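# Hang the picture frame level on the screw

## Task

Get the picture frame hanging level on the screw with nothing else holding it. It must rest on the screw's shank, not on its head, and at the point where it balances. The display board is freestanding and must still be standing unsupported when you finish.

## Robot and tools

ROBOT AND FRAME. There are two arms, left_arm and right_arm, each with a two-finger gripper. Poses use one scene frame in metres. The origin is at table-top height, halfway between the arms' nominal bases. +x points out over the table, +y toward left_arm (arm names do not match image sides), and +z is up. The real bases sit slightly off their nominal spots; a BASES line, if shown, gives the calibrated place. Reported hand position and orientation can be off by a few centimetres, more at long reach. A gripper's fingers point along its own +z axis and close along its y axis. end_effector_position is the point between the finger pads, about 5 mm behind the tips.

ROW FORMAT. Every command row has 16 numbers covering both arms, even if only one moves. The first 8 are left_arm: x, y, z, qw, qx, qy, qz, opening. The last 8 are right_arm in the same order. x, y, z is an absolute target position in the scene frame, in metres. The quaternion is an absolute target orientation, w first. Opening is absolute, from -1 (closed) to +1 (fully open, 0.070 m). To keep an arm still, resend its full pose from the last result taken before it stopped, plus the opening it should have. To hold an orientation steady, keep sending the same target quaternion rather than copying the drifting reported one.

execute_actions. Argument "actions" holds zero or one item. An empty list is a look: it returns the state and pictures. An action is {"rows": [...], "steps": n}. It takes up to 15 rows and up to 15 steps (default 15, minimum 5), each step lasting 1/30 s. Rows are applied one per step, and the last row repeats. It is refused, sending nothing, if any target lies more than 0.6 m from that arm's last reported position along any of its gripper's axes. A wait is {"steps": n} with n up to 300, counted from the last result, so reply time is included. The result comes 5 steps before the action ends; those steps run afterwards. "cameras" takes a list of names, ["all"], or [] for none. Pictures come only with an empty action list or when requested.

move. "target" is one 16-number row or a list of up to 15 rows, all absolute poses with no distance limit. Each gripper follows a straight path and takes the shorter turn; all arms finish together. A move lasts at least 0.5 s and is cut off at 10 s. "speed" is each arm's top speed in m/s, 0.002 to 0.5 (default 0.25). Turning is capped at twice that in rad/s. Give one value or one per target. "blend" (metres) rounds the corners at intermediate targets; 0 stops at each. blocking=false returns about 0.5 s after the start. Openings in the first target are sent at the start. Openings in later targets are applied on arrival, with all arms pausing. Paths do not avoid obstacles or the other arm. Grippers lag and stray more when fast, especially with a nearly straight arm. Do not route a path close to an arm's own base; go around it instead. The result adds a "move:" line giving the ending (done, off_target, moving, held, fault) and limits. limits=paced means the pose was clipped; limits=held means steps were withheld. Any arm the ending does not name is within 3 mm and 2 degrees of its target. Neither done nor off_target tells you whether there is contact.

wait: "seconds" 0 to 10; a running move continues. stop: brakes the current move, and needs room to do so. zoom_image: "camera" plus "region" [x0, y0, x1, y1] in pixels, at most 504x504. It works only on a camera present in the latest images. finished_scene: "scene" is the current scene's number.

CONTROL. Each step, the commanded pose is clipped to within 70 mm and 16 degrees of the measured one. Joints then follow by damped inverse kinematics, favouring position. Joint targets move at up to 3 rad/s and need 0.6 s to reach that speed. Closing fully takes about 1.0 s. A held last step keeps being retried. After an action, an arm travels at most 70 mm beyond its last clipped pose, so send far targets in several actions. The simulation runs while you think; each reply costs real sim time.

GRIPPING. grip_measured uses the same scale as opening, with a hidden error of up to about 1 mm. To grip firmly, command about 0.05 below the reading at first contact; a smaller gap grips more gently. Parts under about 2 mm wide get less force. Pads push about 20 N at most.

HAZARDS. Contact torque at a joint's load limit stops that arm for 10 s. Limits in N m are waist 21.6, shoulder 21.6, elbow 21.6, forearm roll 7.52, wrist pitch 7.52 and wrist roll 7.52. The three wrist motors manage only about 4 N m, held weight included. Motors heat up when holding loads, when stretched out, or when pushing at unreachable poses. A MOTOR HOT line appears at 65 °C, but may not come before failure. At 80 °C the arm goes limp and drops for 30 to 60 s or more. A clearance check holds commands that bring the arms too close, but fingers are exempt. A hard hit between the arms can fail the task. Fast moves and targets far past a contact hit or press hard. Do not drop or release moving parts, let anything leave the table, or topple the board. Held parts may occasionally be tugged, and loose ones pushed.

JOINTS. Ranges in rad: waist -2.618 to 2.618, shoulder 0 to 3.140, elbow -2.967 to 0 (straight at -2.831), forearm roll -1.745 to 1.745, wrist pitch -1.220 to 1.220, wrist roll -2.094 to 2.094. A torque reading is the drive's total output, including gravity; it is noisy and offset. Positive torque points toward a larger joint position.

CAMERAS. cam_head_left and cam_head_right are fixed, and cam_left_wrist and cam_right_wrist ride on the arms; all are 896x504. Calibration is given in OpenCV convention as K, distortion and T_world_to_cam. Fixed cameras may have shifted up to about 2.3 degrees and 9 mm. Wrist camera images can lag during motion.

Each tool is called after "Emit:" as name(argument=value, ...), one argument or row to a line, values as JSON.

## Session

Emit:
execute_actions(
  actions=[],
  cameras=["all"],
)

Scene clock: 0.00 s of 4500.00 s.
left_arm: end_effector_position=(+0.4202, +0.3387, +0.3327) grip_measured=+0.98 end_effector_quat_wxyz=(+0.569, -0.093, +0.773, -0.263) | right_arm: end_effector_position=(+0.0592, +0.1070, +0.2848) grip_measured=+0.98 end_effector_quat_wxyz=(-0.315, +0.854, -0.247, -0.332)
Joint positions: left_arm=[0.682 1.54 -1.063 -1.578 0.957 1.346 0.069] | right_arm=[1.098 1.584 -1.251 0.984 0.989 -1.935 0.069]
Joint torques (N m): no reading
Motor temperatures (°C): left_arm=[30 31 31 31 34 29] | right_arm=[28 30 32 33 37 31]
Hand target: left_arm +0.4202, +0.3387, +0.3327; +0.569, -0.093, +0.773, -0.263 | right_arm +0.0592, +0.1070, +0.2848; -0.315, +0.854, -0.247, -0.332
camera_calibration:
cam_left_wrist: T_world_to_cam=[[-0.138706, -0.855818, 0.498333, 0.185907], [-0.798703, -0.200837, -0.56722, 0.592892], [0.585521, -0.476697, -0.655687, 0.255288], [0, 0, 0, 1]] pos_world=[0.349855, 0.399872, 0.411046]
cam_right_wrist: T_world_to_cam=[[0.659874, 0.664269, 0.351161, -0.209506], [0.748517, -0.621891, -0.230161, 0.0814786], [0.0654945, 0.414727, -0.907586, 0.32858], [0, 0, 0, 1]] pos_world=[0.0557395, 0.0535684, 0.390538]

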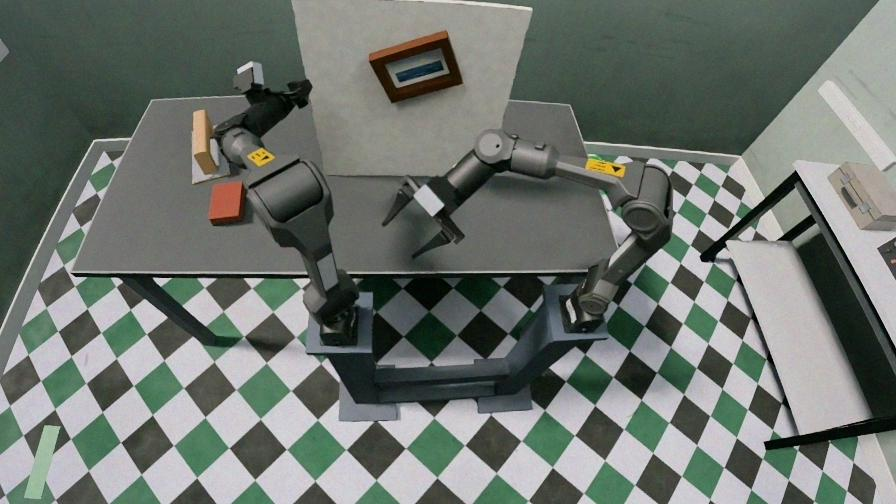

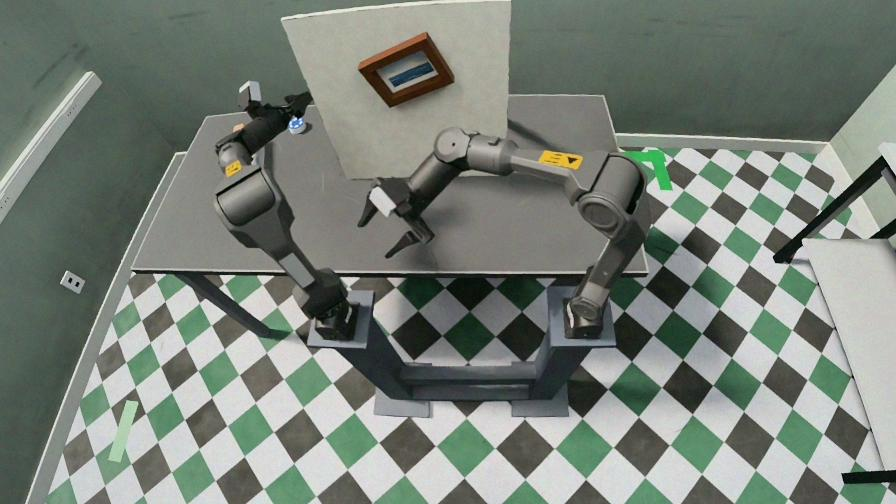

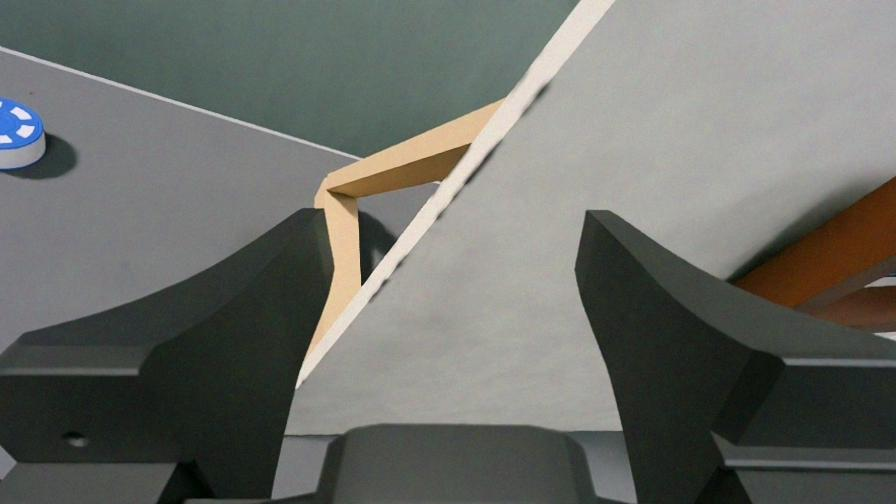

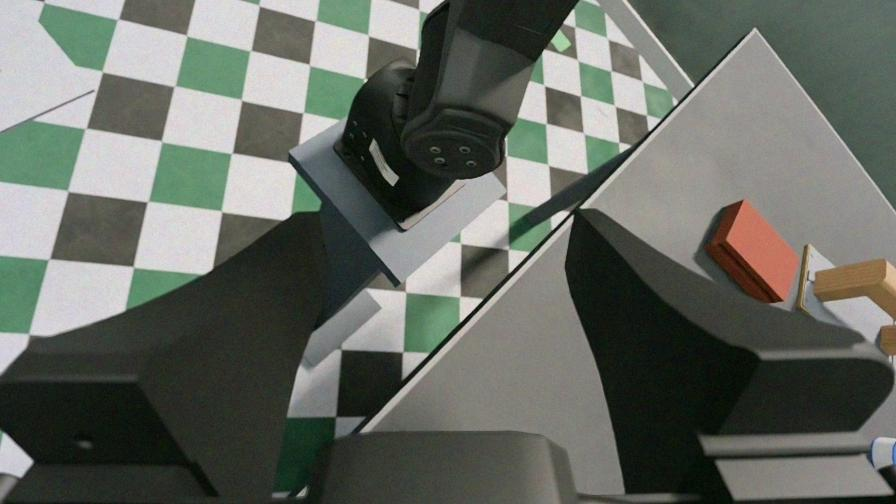

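Emit:
execute_actions(
  actions=[],
  cameras=["all"],
)

Scene clock: 1.40 s of 4500.00 s.
left_arm: end_effector_position=(+0.4202, +0.3387, +0.3327) grip_measured=+0.98 end_effector_quat_wxyz=(+0.569, -0.093, +0.773, -0.263) | right_arm: end_effector_position=(+0.0592, +0.1070, +0.2848) grip_measured=+0.98 end_effector_quat_wxyz=(-0.315, +0.854, -0.247, -0.332)
Joint positions: left_arm=[0.682 1.54 -1.063 -1.578 0.957 1.346 0.069] | right_arm=[1.098 1.584 -1.251 0.984 0.989 -1.935 0.069]
Joint torques (N m): left_arm=[-0.17 -5.9 -2.75 -0.73 0.35 -0.04] | right_arm=[0.07 -5.73 -4.05 0.75 -0.08 0.1]
Motor temperatures (°C): left_arm=[30 31 31 31 34 29] | right_arm=[28 30 32 33 37 31]
Hand target: left_arm +0.4202, +0.3387, +0.3327; +0.569, -0.093, +0.773, -0.263 | right_arm +0.0592, +0.1070, +0.2848; -0.315, +0.854, -0.247, -0.332
Steps of this call (1-42: nothing new was sent). Readings (end_effector_position of left_arm | right_arm):
1: (+0.4202, +0.3387, +0.3327) | (+0.0592, +0.1070, +0.2848)
2: (+0.4202, +0.3387, +0.3327) | (+0.0592, +0.1070, +0.2848)
4: (+0.4202, +0.3387, +0.3327) | (+0.0592, +0.1070, +0.2848)
8: (+0.4202, +0.3387, +0.3327) | (+0.0592, +0.1070, +0.2848)
42: the state above
camera_calibration:
cam_left_wrist: T_world_to_cam=[[-0.138706, -0.855818, 0.498333, 0.185907], [-0.798703, -0.200837, -0.56722, 0.592892], [0.585521, -0.476697, -0.655687, 0.255288], [0, 0, 0, 1]] pos_world=[0.349855, 0.399872, 0.411046]
cam_right_wrist: T_world_to_cam=[[0.659874, 0.664269, 0.351161, -0.209506], [0.748517, -0.621891, -0.230161, 0.0814786], [0.0654945, 0.414727, -0.907586, 0.32858], [0, 0, 0, 1]] pos_world=[0.0557395, 0.0535684, 0.390538]

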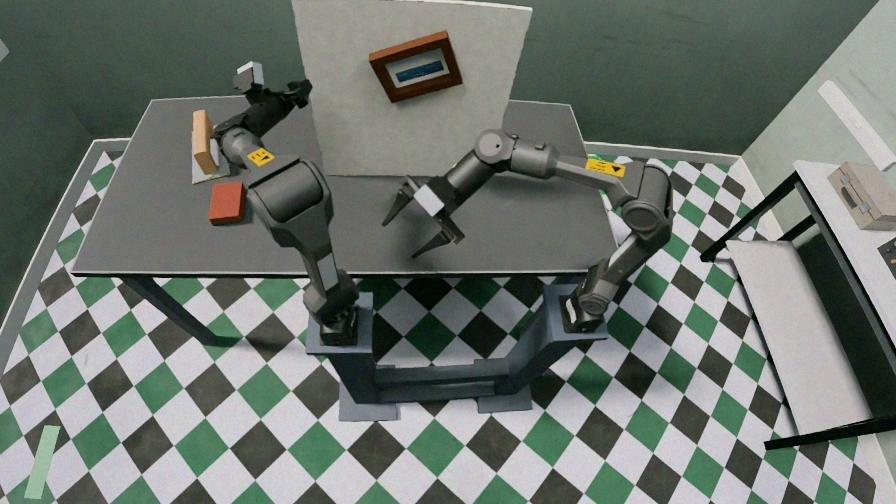

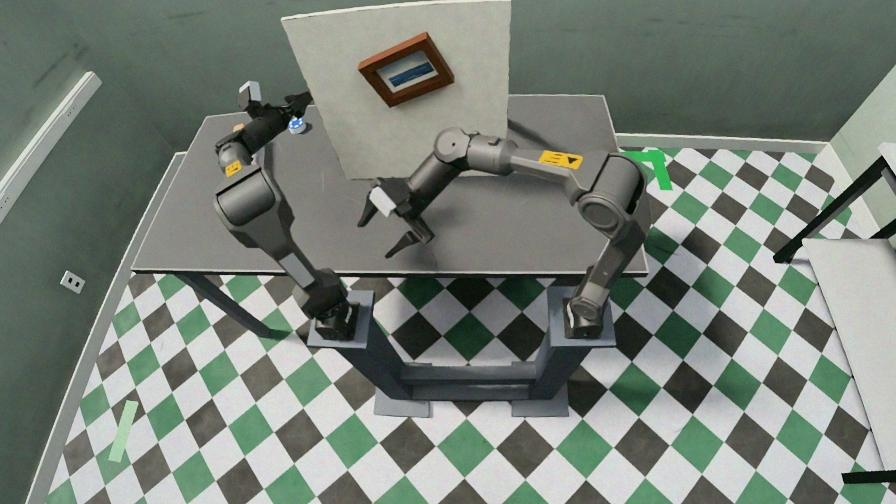

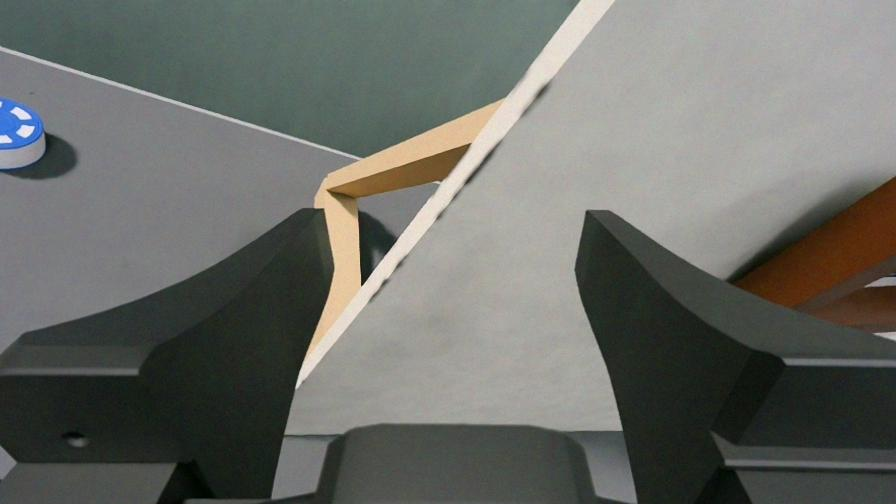

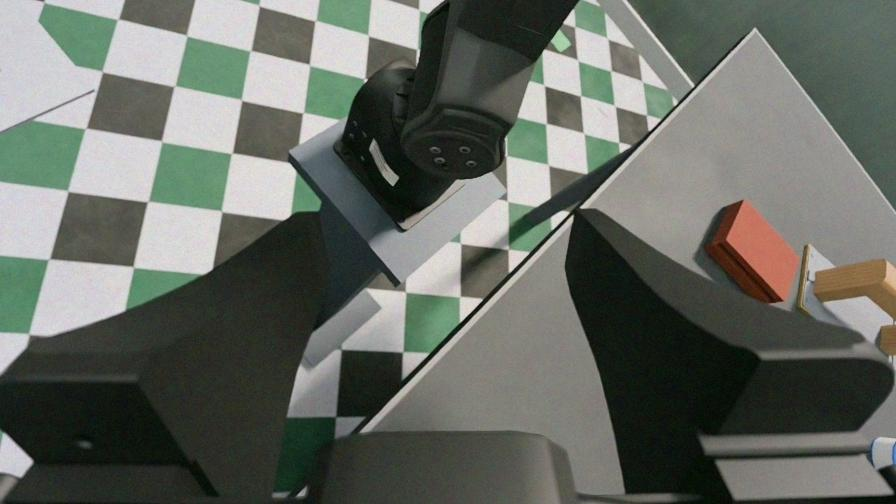

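Emit:
move(
  target=[0.4202, 0.3387, 0.3327, 0.569, -0.093, 0.773, -0.263, 0.98, 0.27, -0.10, 0.44, 0.684, -0.210, 0.664, 0.216, 0.98],
  speed=0.15,
  cameras=["cam_head_left", "cam_head_right", "cam_right_wrist"],
)

Scene clock: 10.30 s of 4500.00 s.
left_arm: end_effector_position=(+0.4202, +0.3388, +0.3324) grip_measured=+0.98 end_effector_quat_wxyz=(+0.569, -0.093, +0.773, -0.263) | right_arm: end_effector_position=(+0.2697, -0.0996, +0.4401) grip_measured=+0.98 end_effector_quat_wxyz=(+0.683, -0.211, +0.665, +0.216)
Joint positions: left_arm=[0.682 1.54 -1.062 -1.579 0.956 1.346 0.069] | right_arm=[0.812 0.91 -0.798 1.282 -0.183 -1.283 0.069]
Joint torques (N m): left_arm=[-0.89 -6.86 -2.16 -0.85 0.14 0.04] | right_arm=[-0.42 -0.58 -4.01 -0.1 -0.27 -0.08]
Motor temperatures (°C): left_arm=[30 31 32 31 34 29] | right_arm=[28 30 32 33 37 31]
Hand target: left_arm +0.4202, +0.3387, +0.3327; +0.569, -0.093, +0.773, -0.263 | right_arm +0.2700, -0.1000, +0.4400; +0.684, -0.210, +0.665, +0.216
Off the commanded pose: left_arm 0.000 m, 0 deg | right_arm 0.000 m, 0 deg.
Kept back: nothing.
move: done
camera_calibration:
cam_right_wrist: T_world_to_cam=[[0.567399, -0.822557, -0.0381804, -0.217556], [-0.50197, -0.308758, -0.807895, 0.45393], [0.652752, 0.477565, -0.588088, 0.248709], [0, 0, 0, 1]] pos_world=[0.188955, -0.157573, 0.504684]
Images, in order (width x height): cam_head_left 896x504, cam_head_right 896x504, cam_right_wrist 896x504.

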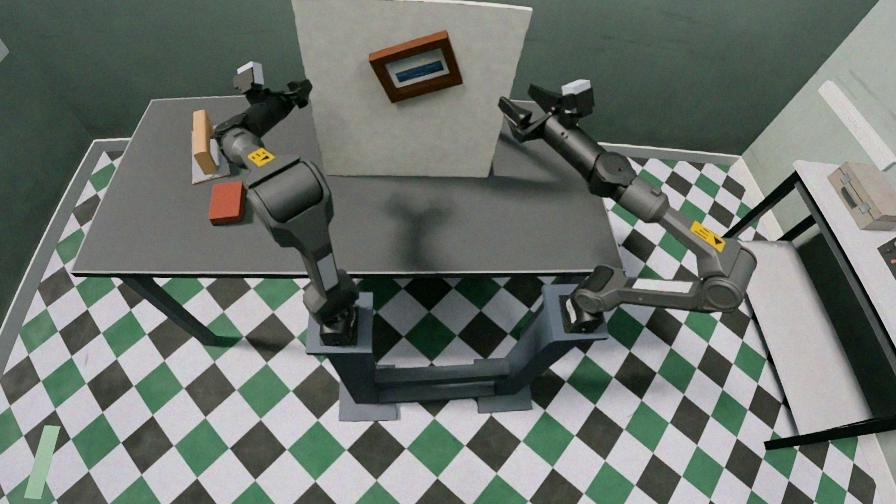

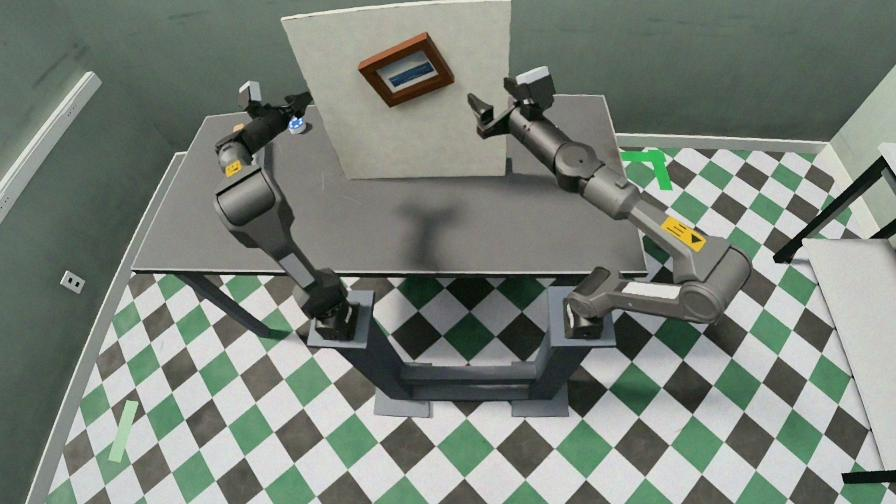

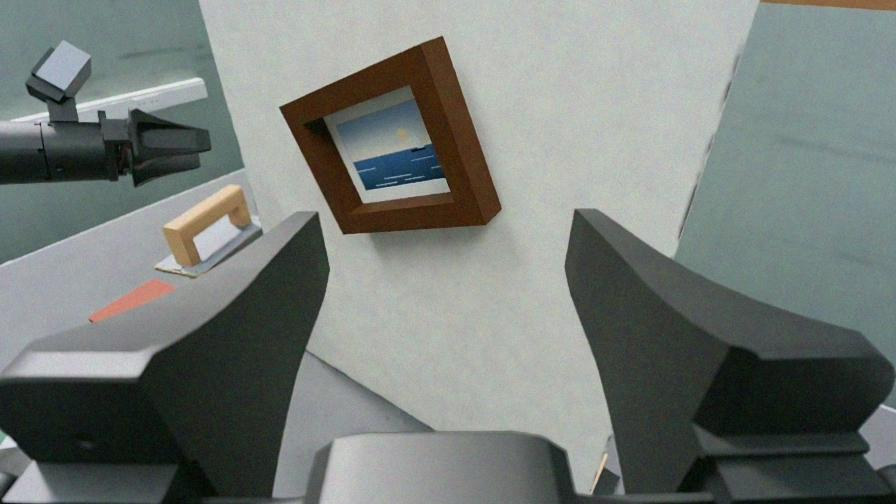

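Emit:
zoom_image(
  camera="cam_right_wrist",
  region=[250, 10, 530, 260],
)

Emit:
zoom_image(
  camera="cam_head_right",
  region=[340, 10, 480, 130],
)

Emit:
zoom_image(
  camera="cam_head_left",
  region=[350, 10, 490, 130],
)

Scaled by 1.800 from the camera's 896x504 image, which has a finer 1280x720 frame.

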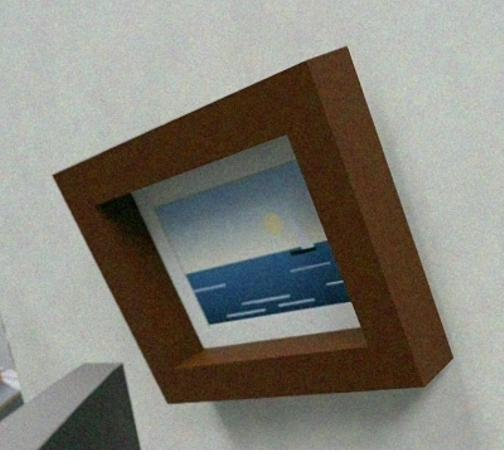

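Scaled by 3.600 from the camera's 896x504 image, which has a finer 1280x720 frame.

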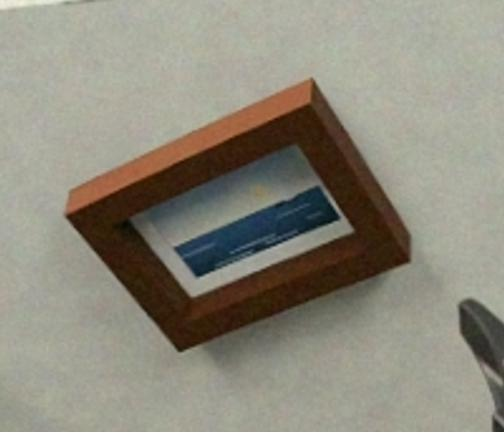

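Scaled by 3.600 from the camera's 896x504 image, which has a finer 1280x720 frame.

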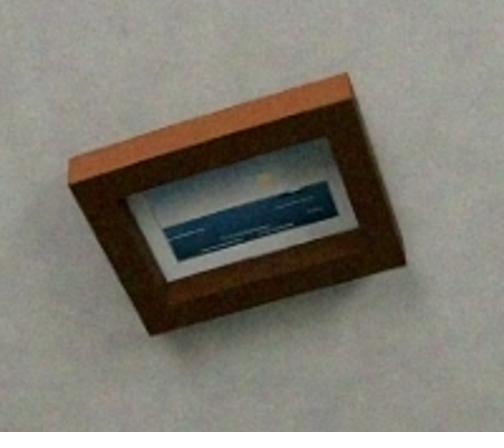

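Emit:
move(
  target=[
    [0.4202, 0.3387, 0.3327, 0.569, -0.093, 0.773, -0.263, 0.98, 0.34, -0.10, 0.44, 0.2424, 0.1815, 0.7457, 0.5858, 0.98],
    [0.4202, 0.3387, 0.3327, 0.569, -0.093, 0.773, -0.263, 0.98, 0.425, -0.045, 0.44, 0.2424, 0.1815, 0.7457, 0.5858, 0.98],
  ],
  speed=[0.2, 0.1],
  blend=0.01,
)

Scene clock: 20.77 s of 4500.00 s.
left_arm: end_effector_position=(+0.4202, +0.3388, +0.3324) grip_measured=+0.98 end_effector_quat_wxyz=(+0.569, -0.093, +0.773, -0.263) | right_arm: end_effector_position=(+0.4256, -0.0449, +0.4397) grip_measured=+0.98 end_effector_quat_wxyz=(+0.243, +0.183, +0.749, +0.588)
Joint positions: left_arm=[0.682 1.54 -1.062 -1.579 0.956 1.346 0.069] | right_arm=[0.308 1.601 -1.542 1.231 0.687 0.131 0.069]
Joint torques (N m): left_arm=[-0.65 -6.57 -2.38 -0.78 0.23 0.01] | right_arm=[-0.01 -7.24 -3.79 0.65 -0.18 -0.12]
Motor temperatures (°C): left_arm=[30 31 32 31 34 29] | right_arm=[28 30 32 33 37 30]
Hand target: left_arm +0.4202, +0.3387, +0.3327; +0.569, -0.093, +0.773, -0.263 | right_arm +0.4250, -0.0450, +0.4400; +0.243, +0.182, +0.749, +0.588
Off the commanded pose: left_arm 0.000 m, 0 deg | right_arm 0.001 m, 0 deg.
Kept back: nothing.
move: done
camera_calibration:
cam_left_wrist: T_world_to_cam=[[-0.137538, -0.855516, 0.499174, 0.185277], [-0.798693, -0.202268, -0.566725, 0.593115], [0.58581, -0.476633, -0.655475, 0.254992], [0, 0, 0, 1]] pos_world=[0.349823, 0.400014, 0.410789]
cam_right_wrist: T_world_to_cam=[[-0.0245809, -0.227171, -0.973545, 0.428947], [-0.998967, -0.031639, 0.0326055, 0.403069], [-0.038209, 0.973341, -0.226159, 0.277747], [0, 0, 0, 1]] pos_world=[0.42381, -0.160145, 0.467272]

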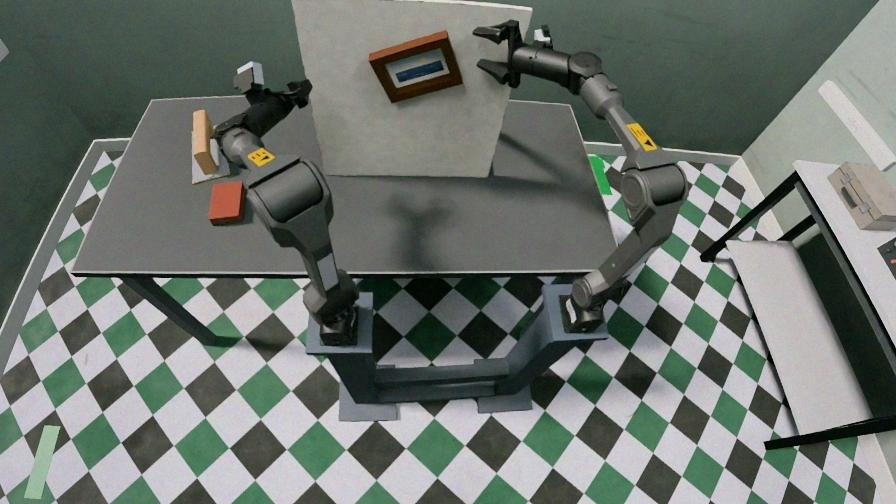

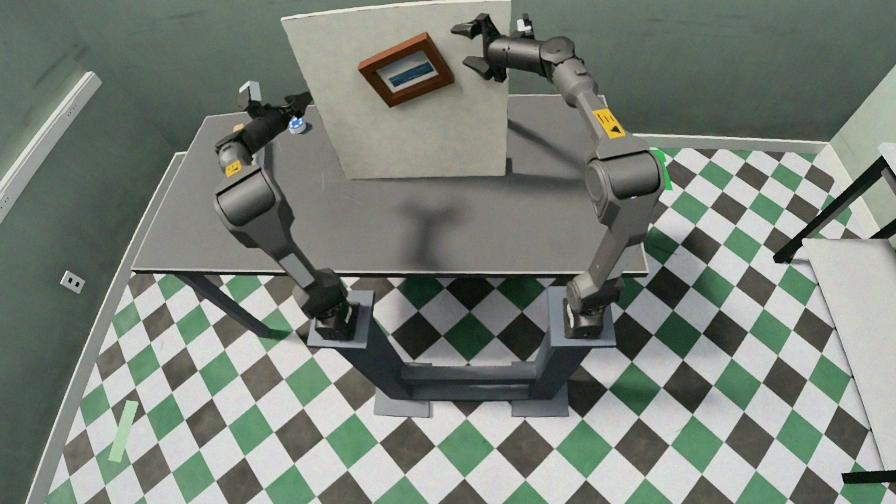

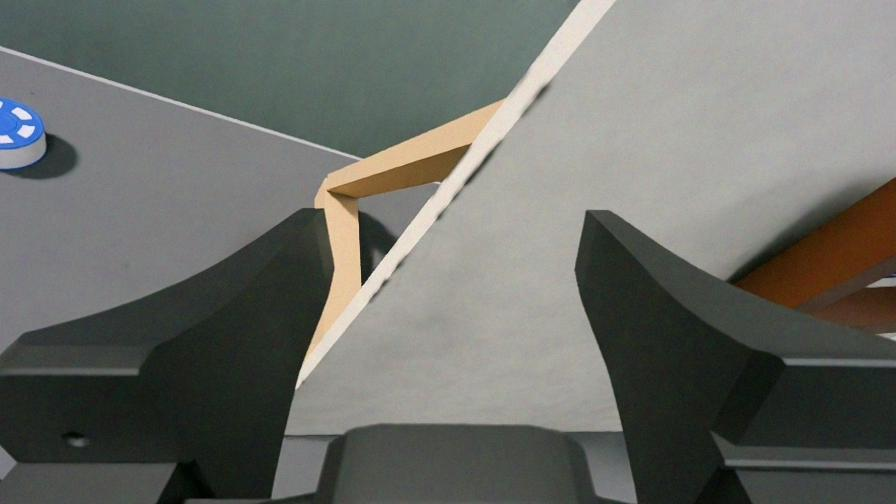

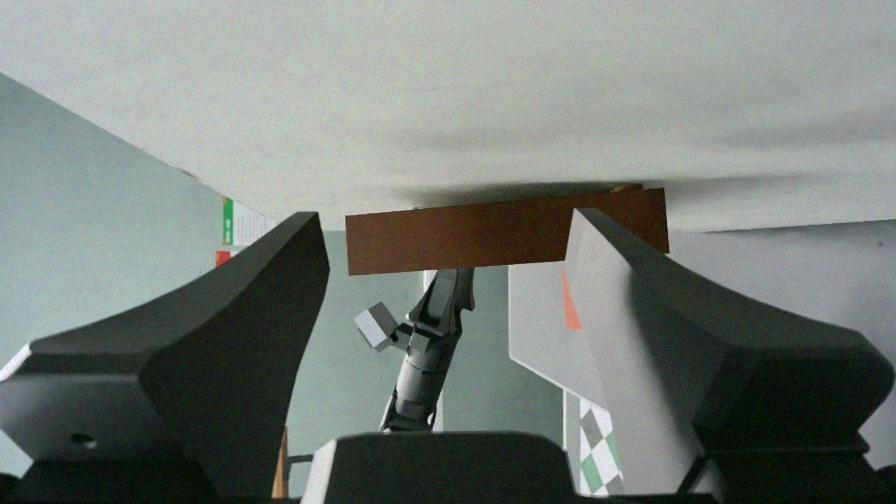

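Emit:
zoom_image(
  camera="cam_right_wrist",
  region=[330, 160, 690, 300],
)

Emit:
zoom_image(
  camera="cam_right_wrist",
  region=[330, 180, 510, 250],
)

Scaled by 1.400 from the camera's 896x504 image, which has a finer 1280x720 frame.

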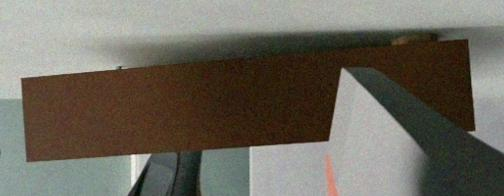

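Scaled by 2.800 from the camera's 896x504 image, which has a finer 1280x720 frame.

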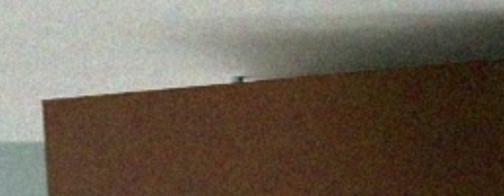

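Emit:
move(
  target=[0.4202, 0.3387, 0.3327, 0.569, -0.093, 0.773, -0.263, 0.98, 0.438, -0.045, 0.425, 0.2424, 0.1815, 0.7457, 0.5858, 0.98],
  speed=0.05,
  cameras=["cam_right_wrist"],
)

Emit:
zoom_image(
  camera="cam_right_wrist",
  region=[330, 130, 690, 290],
)

Scene clock: 22.10 s of 4500.00 s.
left_arm: end_effector_position=(+0.4202, +0.3388, +0.3324) grip_measured=+0.98 end_effector_quat_wxyz=(+0.569, -0.093, +0.773, -0.263) | right_arm: end_effector_position=(+0.4381, -0.0447, +0.4248) grip_measured=+0.98 end_effector_quat_wxyz=(+0.243, +0.182, +0.749, +0.589)
Joint positions: left_arm=[0.682 1.54 -1.062 -1.579 0.956 1.346 0.069] | right_arm=[0.297 1.64 -1.529 1.297 0.683 0.046 0.069]
Joint torques (N m): left_arm=[-0.59 -6.84 -2.34 -0.75 0.23 0.03] | right_arm=[-0.13 -7.07 -4.26 0.45 -0.27 0.17]
Motor temperatures (°C): left_arm=[30 31 32 31 34 29] | right_arm=[28 30 32 33 37 30]
Hand target: left_arm +0.4202, +0.3387, +0.3327; +0.569, -0.093, +0.773, -0.263 | right_arm +0.4380, -0.0450, +0.4250; +0.244, +0.182, +0.749, +0.588
Off the commanded pose: left_arm 0.000 m, 0 deg | right_arm 0.000 m, 0 deg.
Kept back: nothing.
move: done
camera_calibration:
cam_right_wrist: T_world_to_cam=[[-0.0236463, -0.226907, -0.973629, 0.414484], [-0.998961, -0.0325794, 0.0318543, 0.416325], [-0.0389482, 0.973371, -0.225901, 0.274929], [0, 0, 0, 1]] pos_world=[0.436402, -0.159995, 0.452398]
Images, in order (width x height): cam_right_wrist 896x504.

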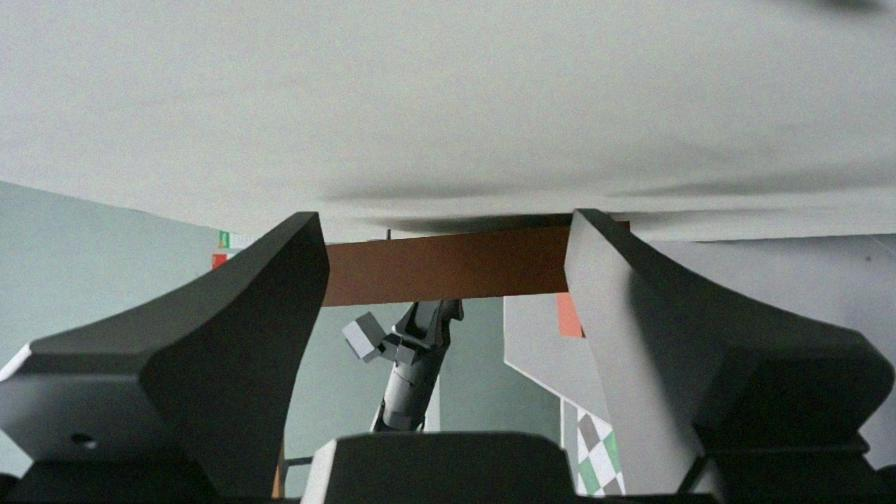

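Scaled by 1.400 from the camera's 896x504 image, which has a finer 1280x720 frame.

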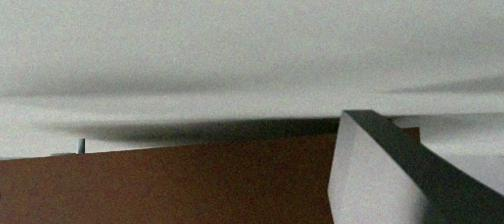

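Emit:
zoom_image(
  camera="cam_right_wrist",
  region=[340, 205, 440, 260],
)

Emit:
move(
  target=[0.4202, 0.3387, 0.3327, 0.569, -0.093, 0.773, -0.263, 0.98, 0.445, -0.045, 0.43, 0.2424, 0.1815, 0.7457, 0.5858, 0.98],
  speed=0.04,
  cameras=["cam_right_wrist"],
)

Emit:
zoom_image(
  camera="cam_right_wrist",
  region=[340, 205, 440, 260],
)

Scaled by 5.040 from the camera's 896x504 image, which has a finer 1280x720 frame.

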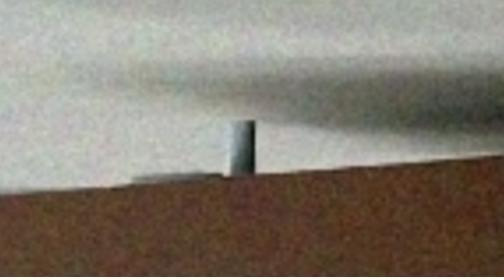

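Scene clock: 23.57 s of 4500.00 s.
left_arm: end_effector_position=(+0.4202, +0.3388, +0.3324) grip_measured=+0.98 end_effector_quat_wxyz=(+0.569, -0.093, +0.773, -0.263) | right_arm: end_effector_position=(+0.4437, -0.0437, +0.4294) grip_measured=+0.98 end_effector_quat_wxyz=(+0.242, +0.181, +0.750, +0.588)
Joint positions: left_arm=[0.682 1.54 -1.062 -1.579 0.956 1.346 0.069] | right_arm=[0.293 1.665 -1.58 1.266 0.699 0.085 0.069]
Joint torques (N m): left_arm=[-0.46 -6.66 -2.29 -0.76 0.24 0.03] | right_arm=[-4.42 -5.21 -6 1.01 -1.98 -0.25]
Motor temperatures (°C): left_arm=[30 31 32 31 34 29] | right_arm=[28 30 33 33 37 30]
Hand target: left_arm +0.4202, +0.3387, +0.3327; +0.569, -0.093, +0.773, -0.263 | right_arm +0.4450, -0.0450, +0.4300; +0.243, +0.182, +0.749, +0.588
Off the commanded pose: left_arm 0.000 m, 0 deg | right_arm 0.002 m, 0 deg.
Kept back: nothing.
move: done
camera_calibration:
cam_right_wrist: T_world_to_cam=[[-0.0240999, -0.228541, -0.973236, 0.419306], [-0.998753, -0.0370697, 0.0334367, 0.420827], [-0.0437192, 0.972828, -0.227363, 0.277902], [0, 0, 0, 1]] pos_world=[0.442557, -0.158922, 0.457197]
Images, in order (width x height): cam_right_wrist 896x504.

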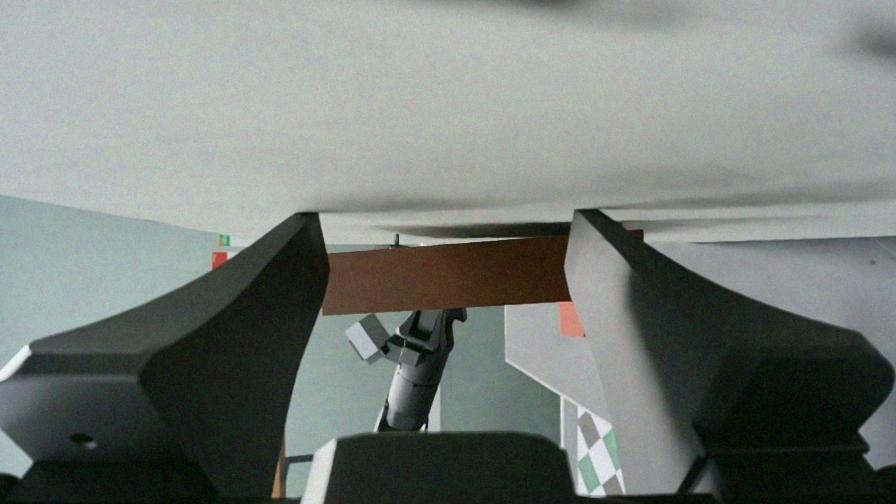

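Scaled by 5.040 from the camera's 896x504 image, which has a finer 1280x720 frame.

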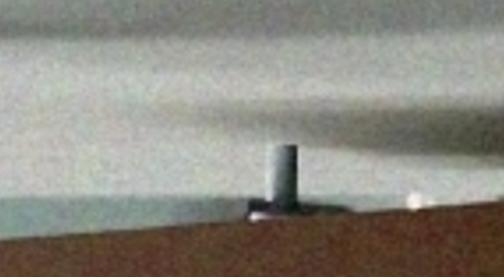

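Emit:
move(
  target=[0.4202, 0.3387, 0.3327, 0.569, -0.093, 0.773, -0.263, 0.98, 0.438, -0.045, 0.43, 0.2424, 0.1815, 0.7457, 0.5858, 0.98],
  speed=0.02,
)

Emit:
zoom_image(
  camera="cam_right_wrist",
  region=[340, 205, 440, 260],
)

Scene clock: 24.50 s of 4500.00 s.
left_arm: end_effector_position=(+0.4202, +0.3388, +0.3324) grip_measured=+0.98 end_effector_quat_wxyz=(+0.569, -0.093, +0.773, -0.263) | right_arm: end_effector_position=(+0.4385, -0.0456, +0.4300) grip_measured=+0.98 end_effector_quat_wxyz=(+0.244, +0.183, +0.749, +0.588)
Joint positions: left_arm=[0.682 1.54 -1.062 -1.579 0.956 1.346 0.069] | right_arm=[0.296 1.641 -1.551 1.272 0.687 0.078 0.069]
Joint torques (N m): left_arm=[-0.58 -6.73 -2.53 -0.71 0.25 0.04] | right_arm=[0.7 -7.27 -3.95 0.65 -0.08 -0.14]
Motor temperatures (°C): left_arm=[30 31 32 31 34 29] | right_arm=[28 30 33 33 37 30]
Hand target: left_arm +0.4202, +0.3387, +0.3327; +0.569, -0.093, +0.773, -0.263 | right_arm +0.4380, -0.0450, +0.4300; +0.244, +0.182, +0.749, +0.588
Off the commanded pose: left_arm 0.000 m, 0 deg | right_arm 0.001 m, 0 deg.
Kept back: nothing.
move: done
camera_calibration:
cam_left_wrist: T_world_to_cam=[[-0.137538, -0.855516, 0.499174, 0.185277], [-0.798693, -0.202268, -0.566725, 0.593115], [0.58581, -0.476633, -0.655475, 0.254992], [0, 0, 0, 1]] pos_world=[0.349823, 0.400014, 0.410789]
cam_right_wrist: T_world_to_cam=[[-0.0236477, -0.227482, -0.973495, 0.419237], [-0.999066, -0.0298601, 0.0312464, 0.41701], [-0.0361767, 0.973324, -0.226563, 0.275978], [0, 0, 0, 1]] pos_world=[0.436518, -0.160795, 0.457622]

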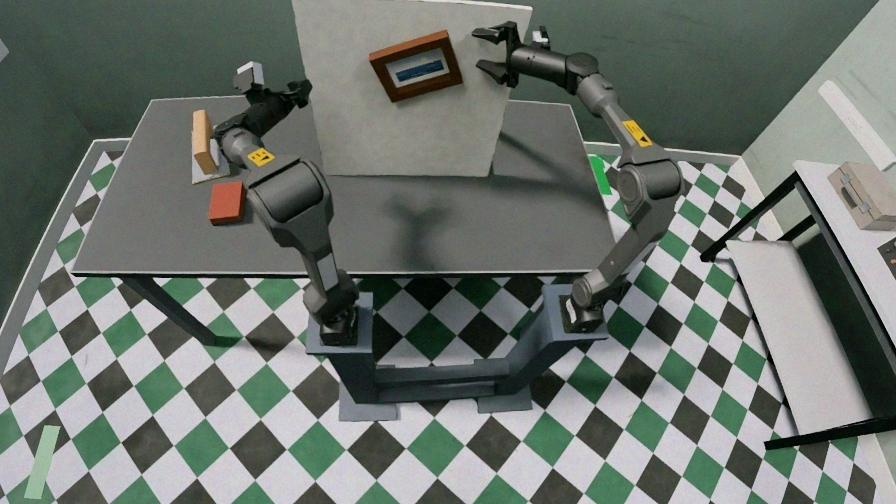

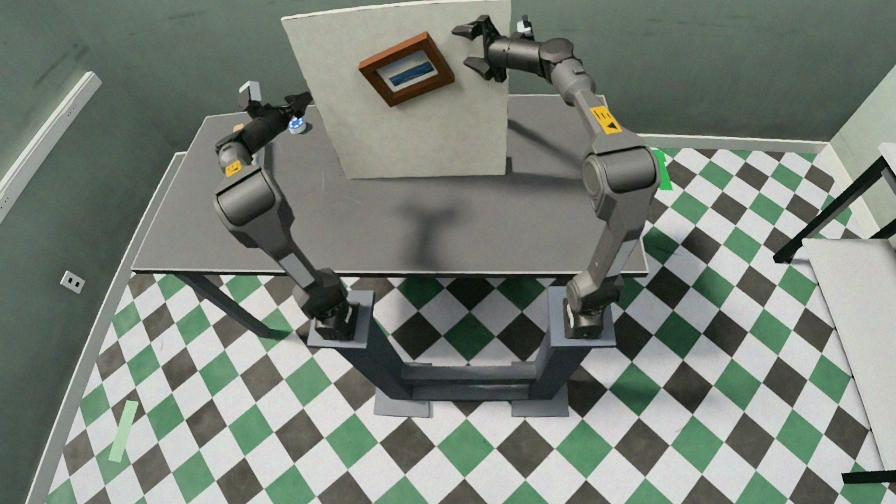

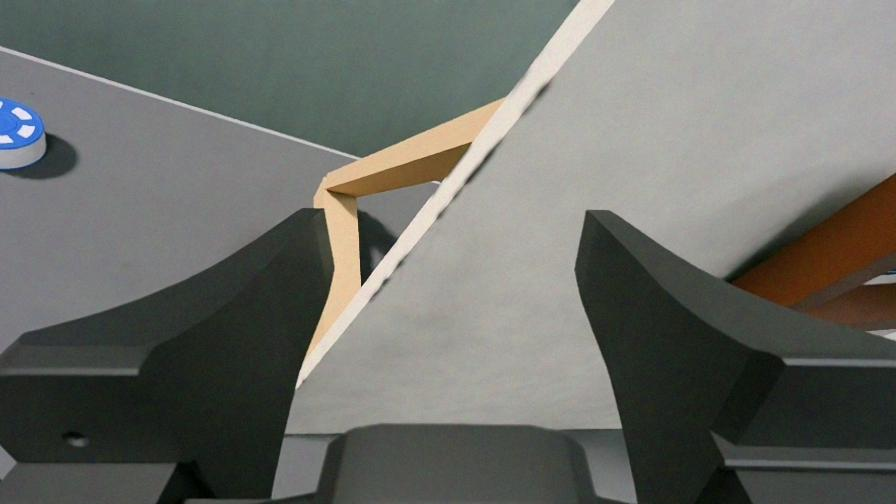

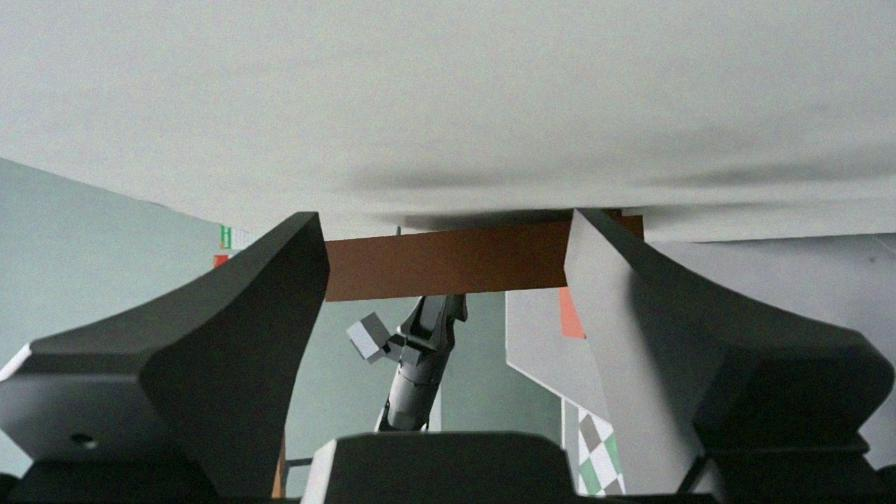

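Scaled by 5.040 from the camera's 896x504 image, which has a finer 1280x720 frame.

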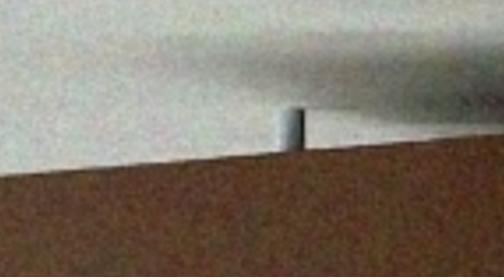

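Emit:
move(
  target=[
    [0.4202, 0.3387, 0.3327, 0.569, -0.093, 0.773, -0.263, 0.98, 0.425, -0.08, 0.43, 0.2424, 0.1815, 0.7457, 0.5858, 0.98],
    [0.4202, 0.3387, 0.3327, 0.569, -0.093, 0.773, -0.263, 0.98, 0.425, -0.16, 0.425, 0.2424, 0.1815, 0.7457, 0.5858, 0.98],
    [0.4202, 0.3387, 0.3327, 0.569, -0.093, 0.773, -0.263, 0.98, 0.445, -0.16, 0.425, 0.2424, 0.1815, 0.7457, 0.5858, 0.98],
  ],
  speed=[0.06, 0.1, 0.06],
  blend=0.005,
  cameras=["cam_right_wrist"],
)

Emit:
zoom_image(
  camera="cam_right_wrist",
  region=[340, 185, 600, 305],
)

Scene clock: 28.03 s of 4500.00 s.
left_arm: end_effector_position=(+0.4202, +0.3388, +0.3324) grip_measured=+0.98 end_effector_quat_wxyz=(+0.569, -0.093, +0.773, -0.263) | right_arm: end_effector_position=(+0.4454, -0.1602, +0.4249) grip_measured=+0.98 end_effector_quat_wxyz=(+0.243, +0.183, +0.749, +0.589)
Joint positions: left_arm=[0.682 1.54 -1.062 -1.579 0.956 1.346 0.069] | right_arm=[-0.081 1.631 -1.518 1.366 1.049 -0.073 0.069]
Joint torques (N m): left_arm=[-0.56 -6.57 -2.28 -0.72 0.26 0.01] | right_arm=[0.6 -7.33 -3.77 0.79 -0.1 0.09]
Motor temperatures (°C): left_arm=[30 31 32 31 34 29] | right_arm=[28 30 33 34 37 30]
Hand target: left_arm +0.4202, +0.3387, +0.3327; +0.569, -0.093, +0.773, -0.263 | right_arm +0.4450, -0.1600, +0.4250; +0.244, +0.182, +0.749, +0.588
Off the commanded pose: left_arm 0.000 m, 0 deg | right_arm 0.001 m, 0 deg.
Kept back: nothing.
move: done
camera_calibration:
cam_right_wrist: T_world_to_cam=[[-0.024168, -0.226563, -0.973697, 0.388796], [-0.998978, -0.0317376, 0.0321804, 0.419935], [-0.0381936, 0.973479, -0.225565, 0.387191], [0, 0, 0, 1]] pos_world=[0.44369, -0.275508, 0.452392]
Images, in order (width x height): cam_right_wrist 896x504.

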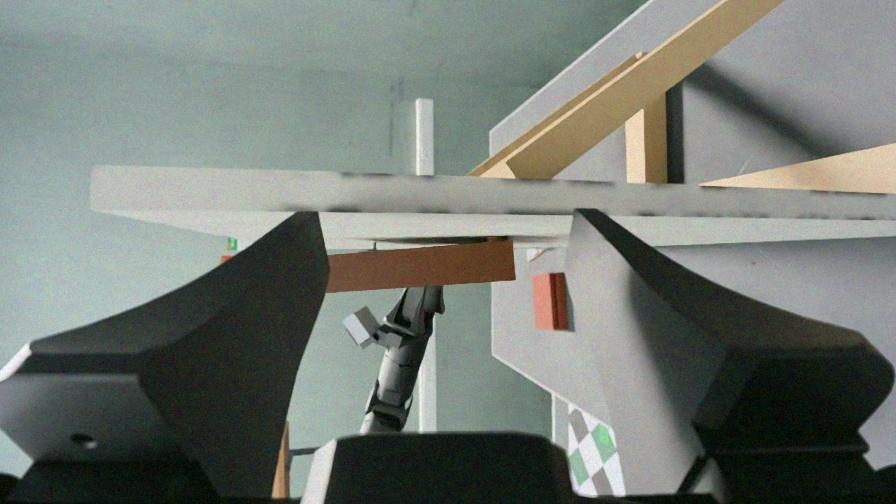

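Scaled by 1.938 from the camera's 896x504 image, which has a finer 1280x720 frame.

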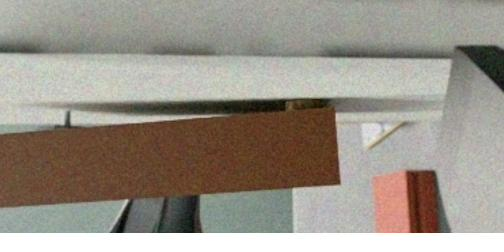

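Emit:
zoom_image(
  camera="cam_right_wrist",
  region=[345, 230, 405, 263],
)

Emit:
move(
  target=[0.4202, 0.3387, 0.3327, 0.569, -0.093, 0.773, -0.263, 0.98, 0.457, -0.16, 0.425, 0.2424, 0.1815, 0.7457, 0.5858, 0.98],
  speed=0.06,
  cameras=["cam_right_wrist"],
)

Emit:
zoom_image(
  camera="cam_right_wrist",
  region=[345, 230, 405, 290],
)

Scaled by 8.400 from the camera's 896x504 image, which has a finer 1280x720 frame.

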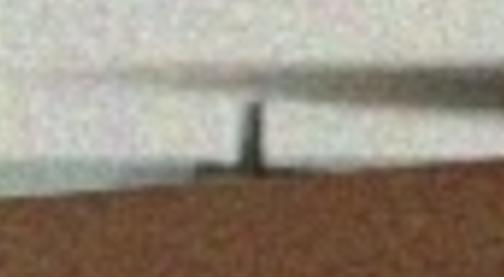

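Scene clock: 28.97 s of 4500.00 s.
left_arm: end_effector_position=(+0.4202, +0.3388, +0.3324) grip_measured=+0.98 end_effector_quat_wxyz=(+0.569, -0.093, +0.773, -0.263) | right_arm: end_effector_position=(+0.4572, -0.1603, +0.4250) grip_measured=+0.98 end_effector_quat_wxyz=(+0.244, +0.182, +0.749, +0.588)
Joint positions: left_arm=[0.682 1.54 -1.062 -1.579 0.956 1.346 0.069] | right_arm=[-0.077 1.673 -1.572 1.36 1.047 -0.06 0.069]
Joint torques (N m): left_arm=[-0.66 -6.62 -2.37 -0.66 0.26 0] | right_arm=[0.65 -6.67 -4.19 0.79 -0.19 0.08]
Motor temperatures (°C): left_arm=[30 31 32 31 34 29] | right_arm=[28 30 33 34 37 30]
Hand target: left_arm +0.4202, +0.3387, +0.3327; +0.569, -0.093, +0.773, -0.263 | right_arm +0.4570, -0.1600, +0.4250; +0.244, +0.182, +0.749, +0.588
Off the commanded pose: left_arm 0.000 m, 0 deg | right_arm 0.000 m, 0 deg.
Kept back: nothing.
move: done
camera_calibration:
cam_right_wrist: T_world_to_cam=[[-0.0238817, -0.227024, -0.973596, 0.388947], [-0.998999, -0.0314326, 0.0318343, 0.431891], [-0.0378298, 0.973382, -0.226046, 0.387746], [0, 0, 0, 1]] pos_world=[0.455415, -0.275549, 0.452577]
Images, in order (width x height): cam_right_wrist 896x504.

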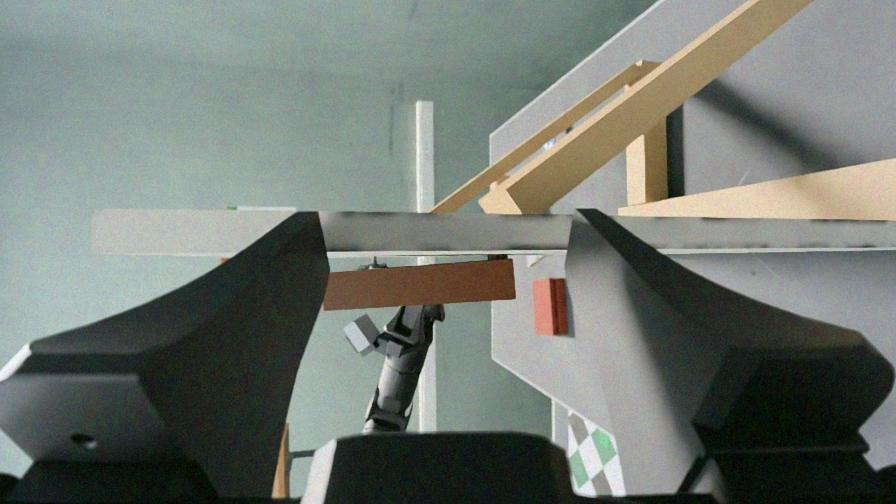

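Scaled by 8.400 from the camera's 896x504 image, which has a finer 1280x720 frame.

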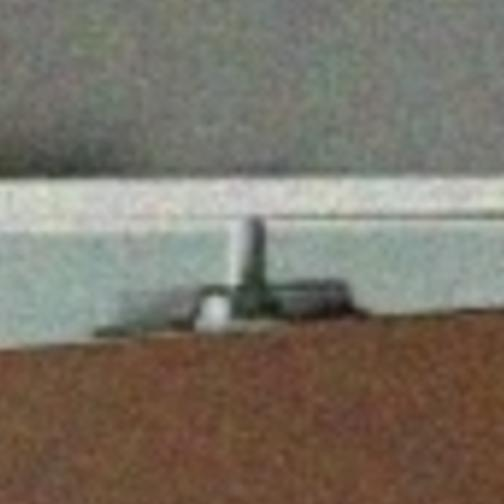

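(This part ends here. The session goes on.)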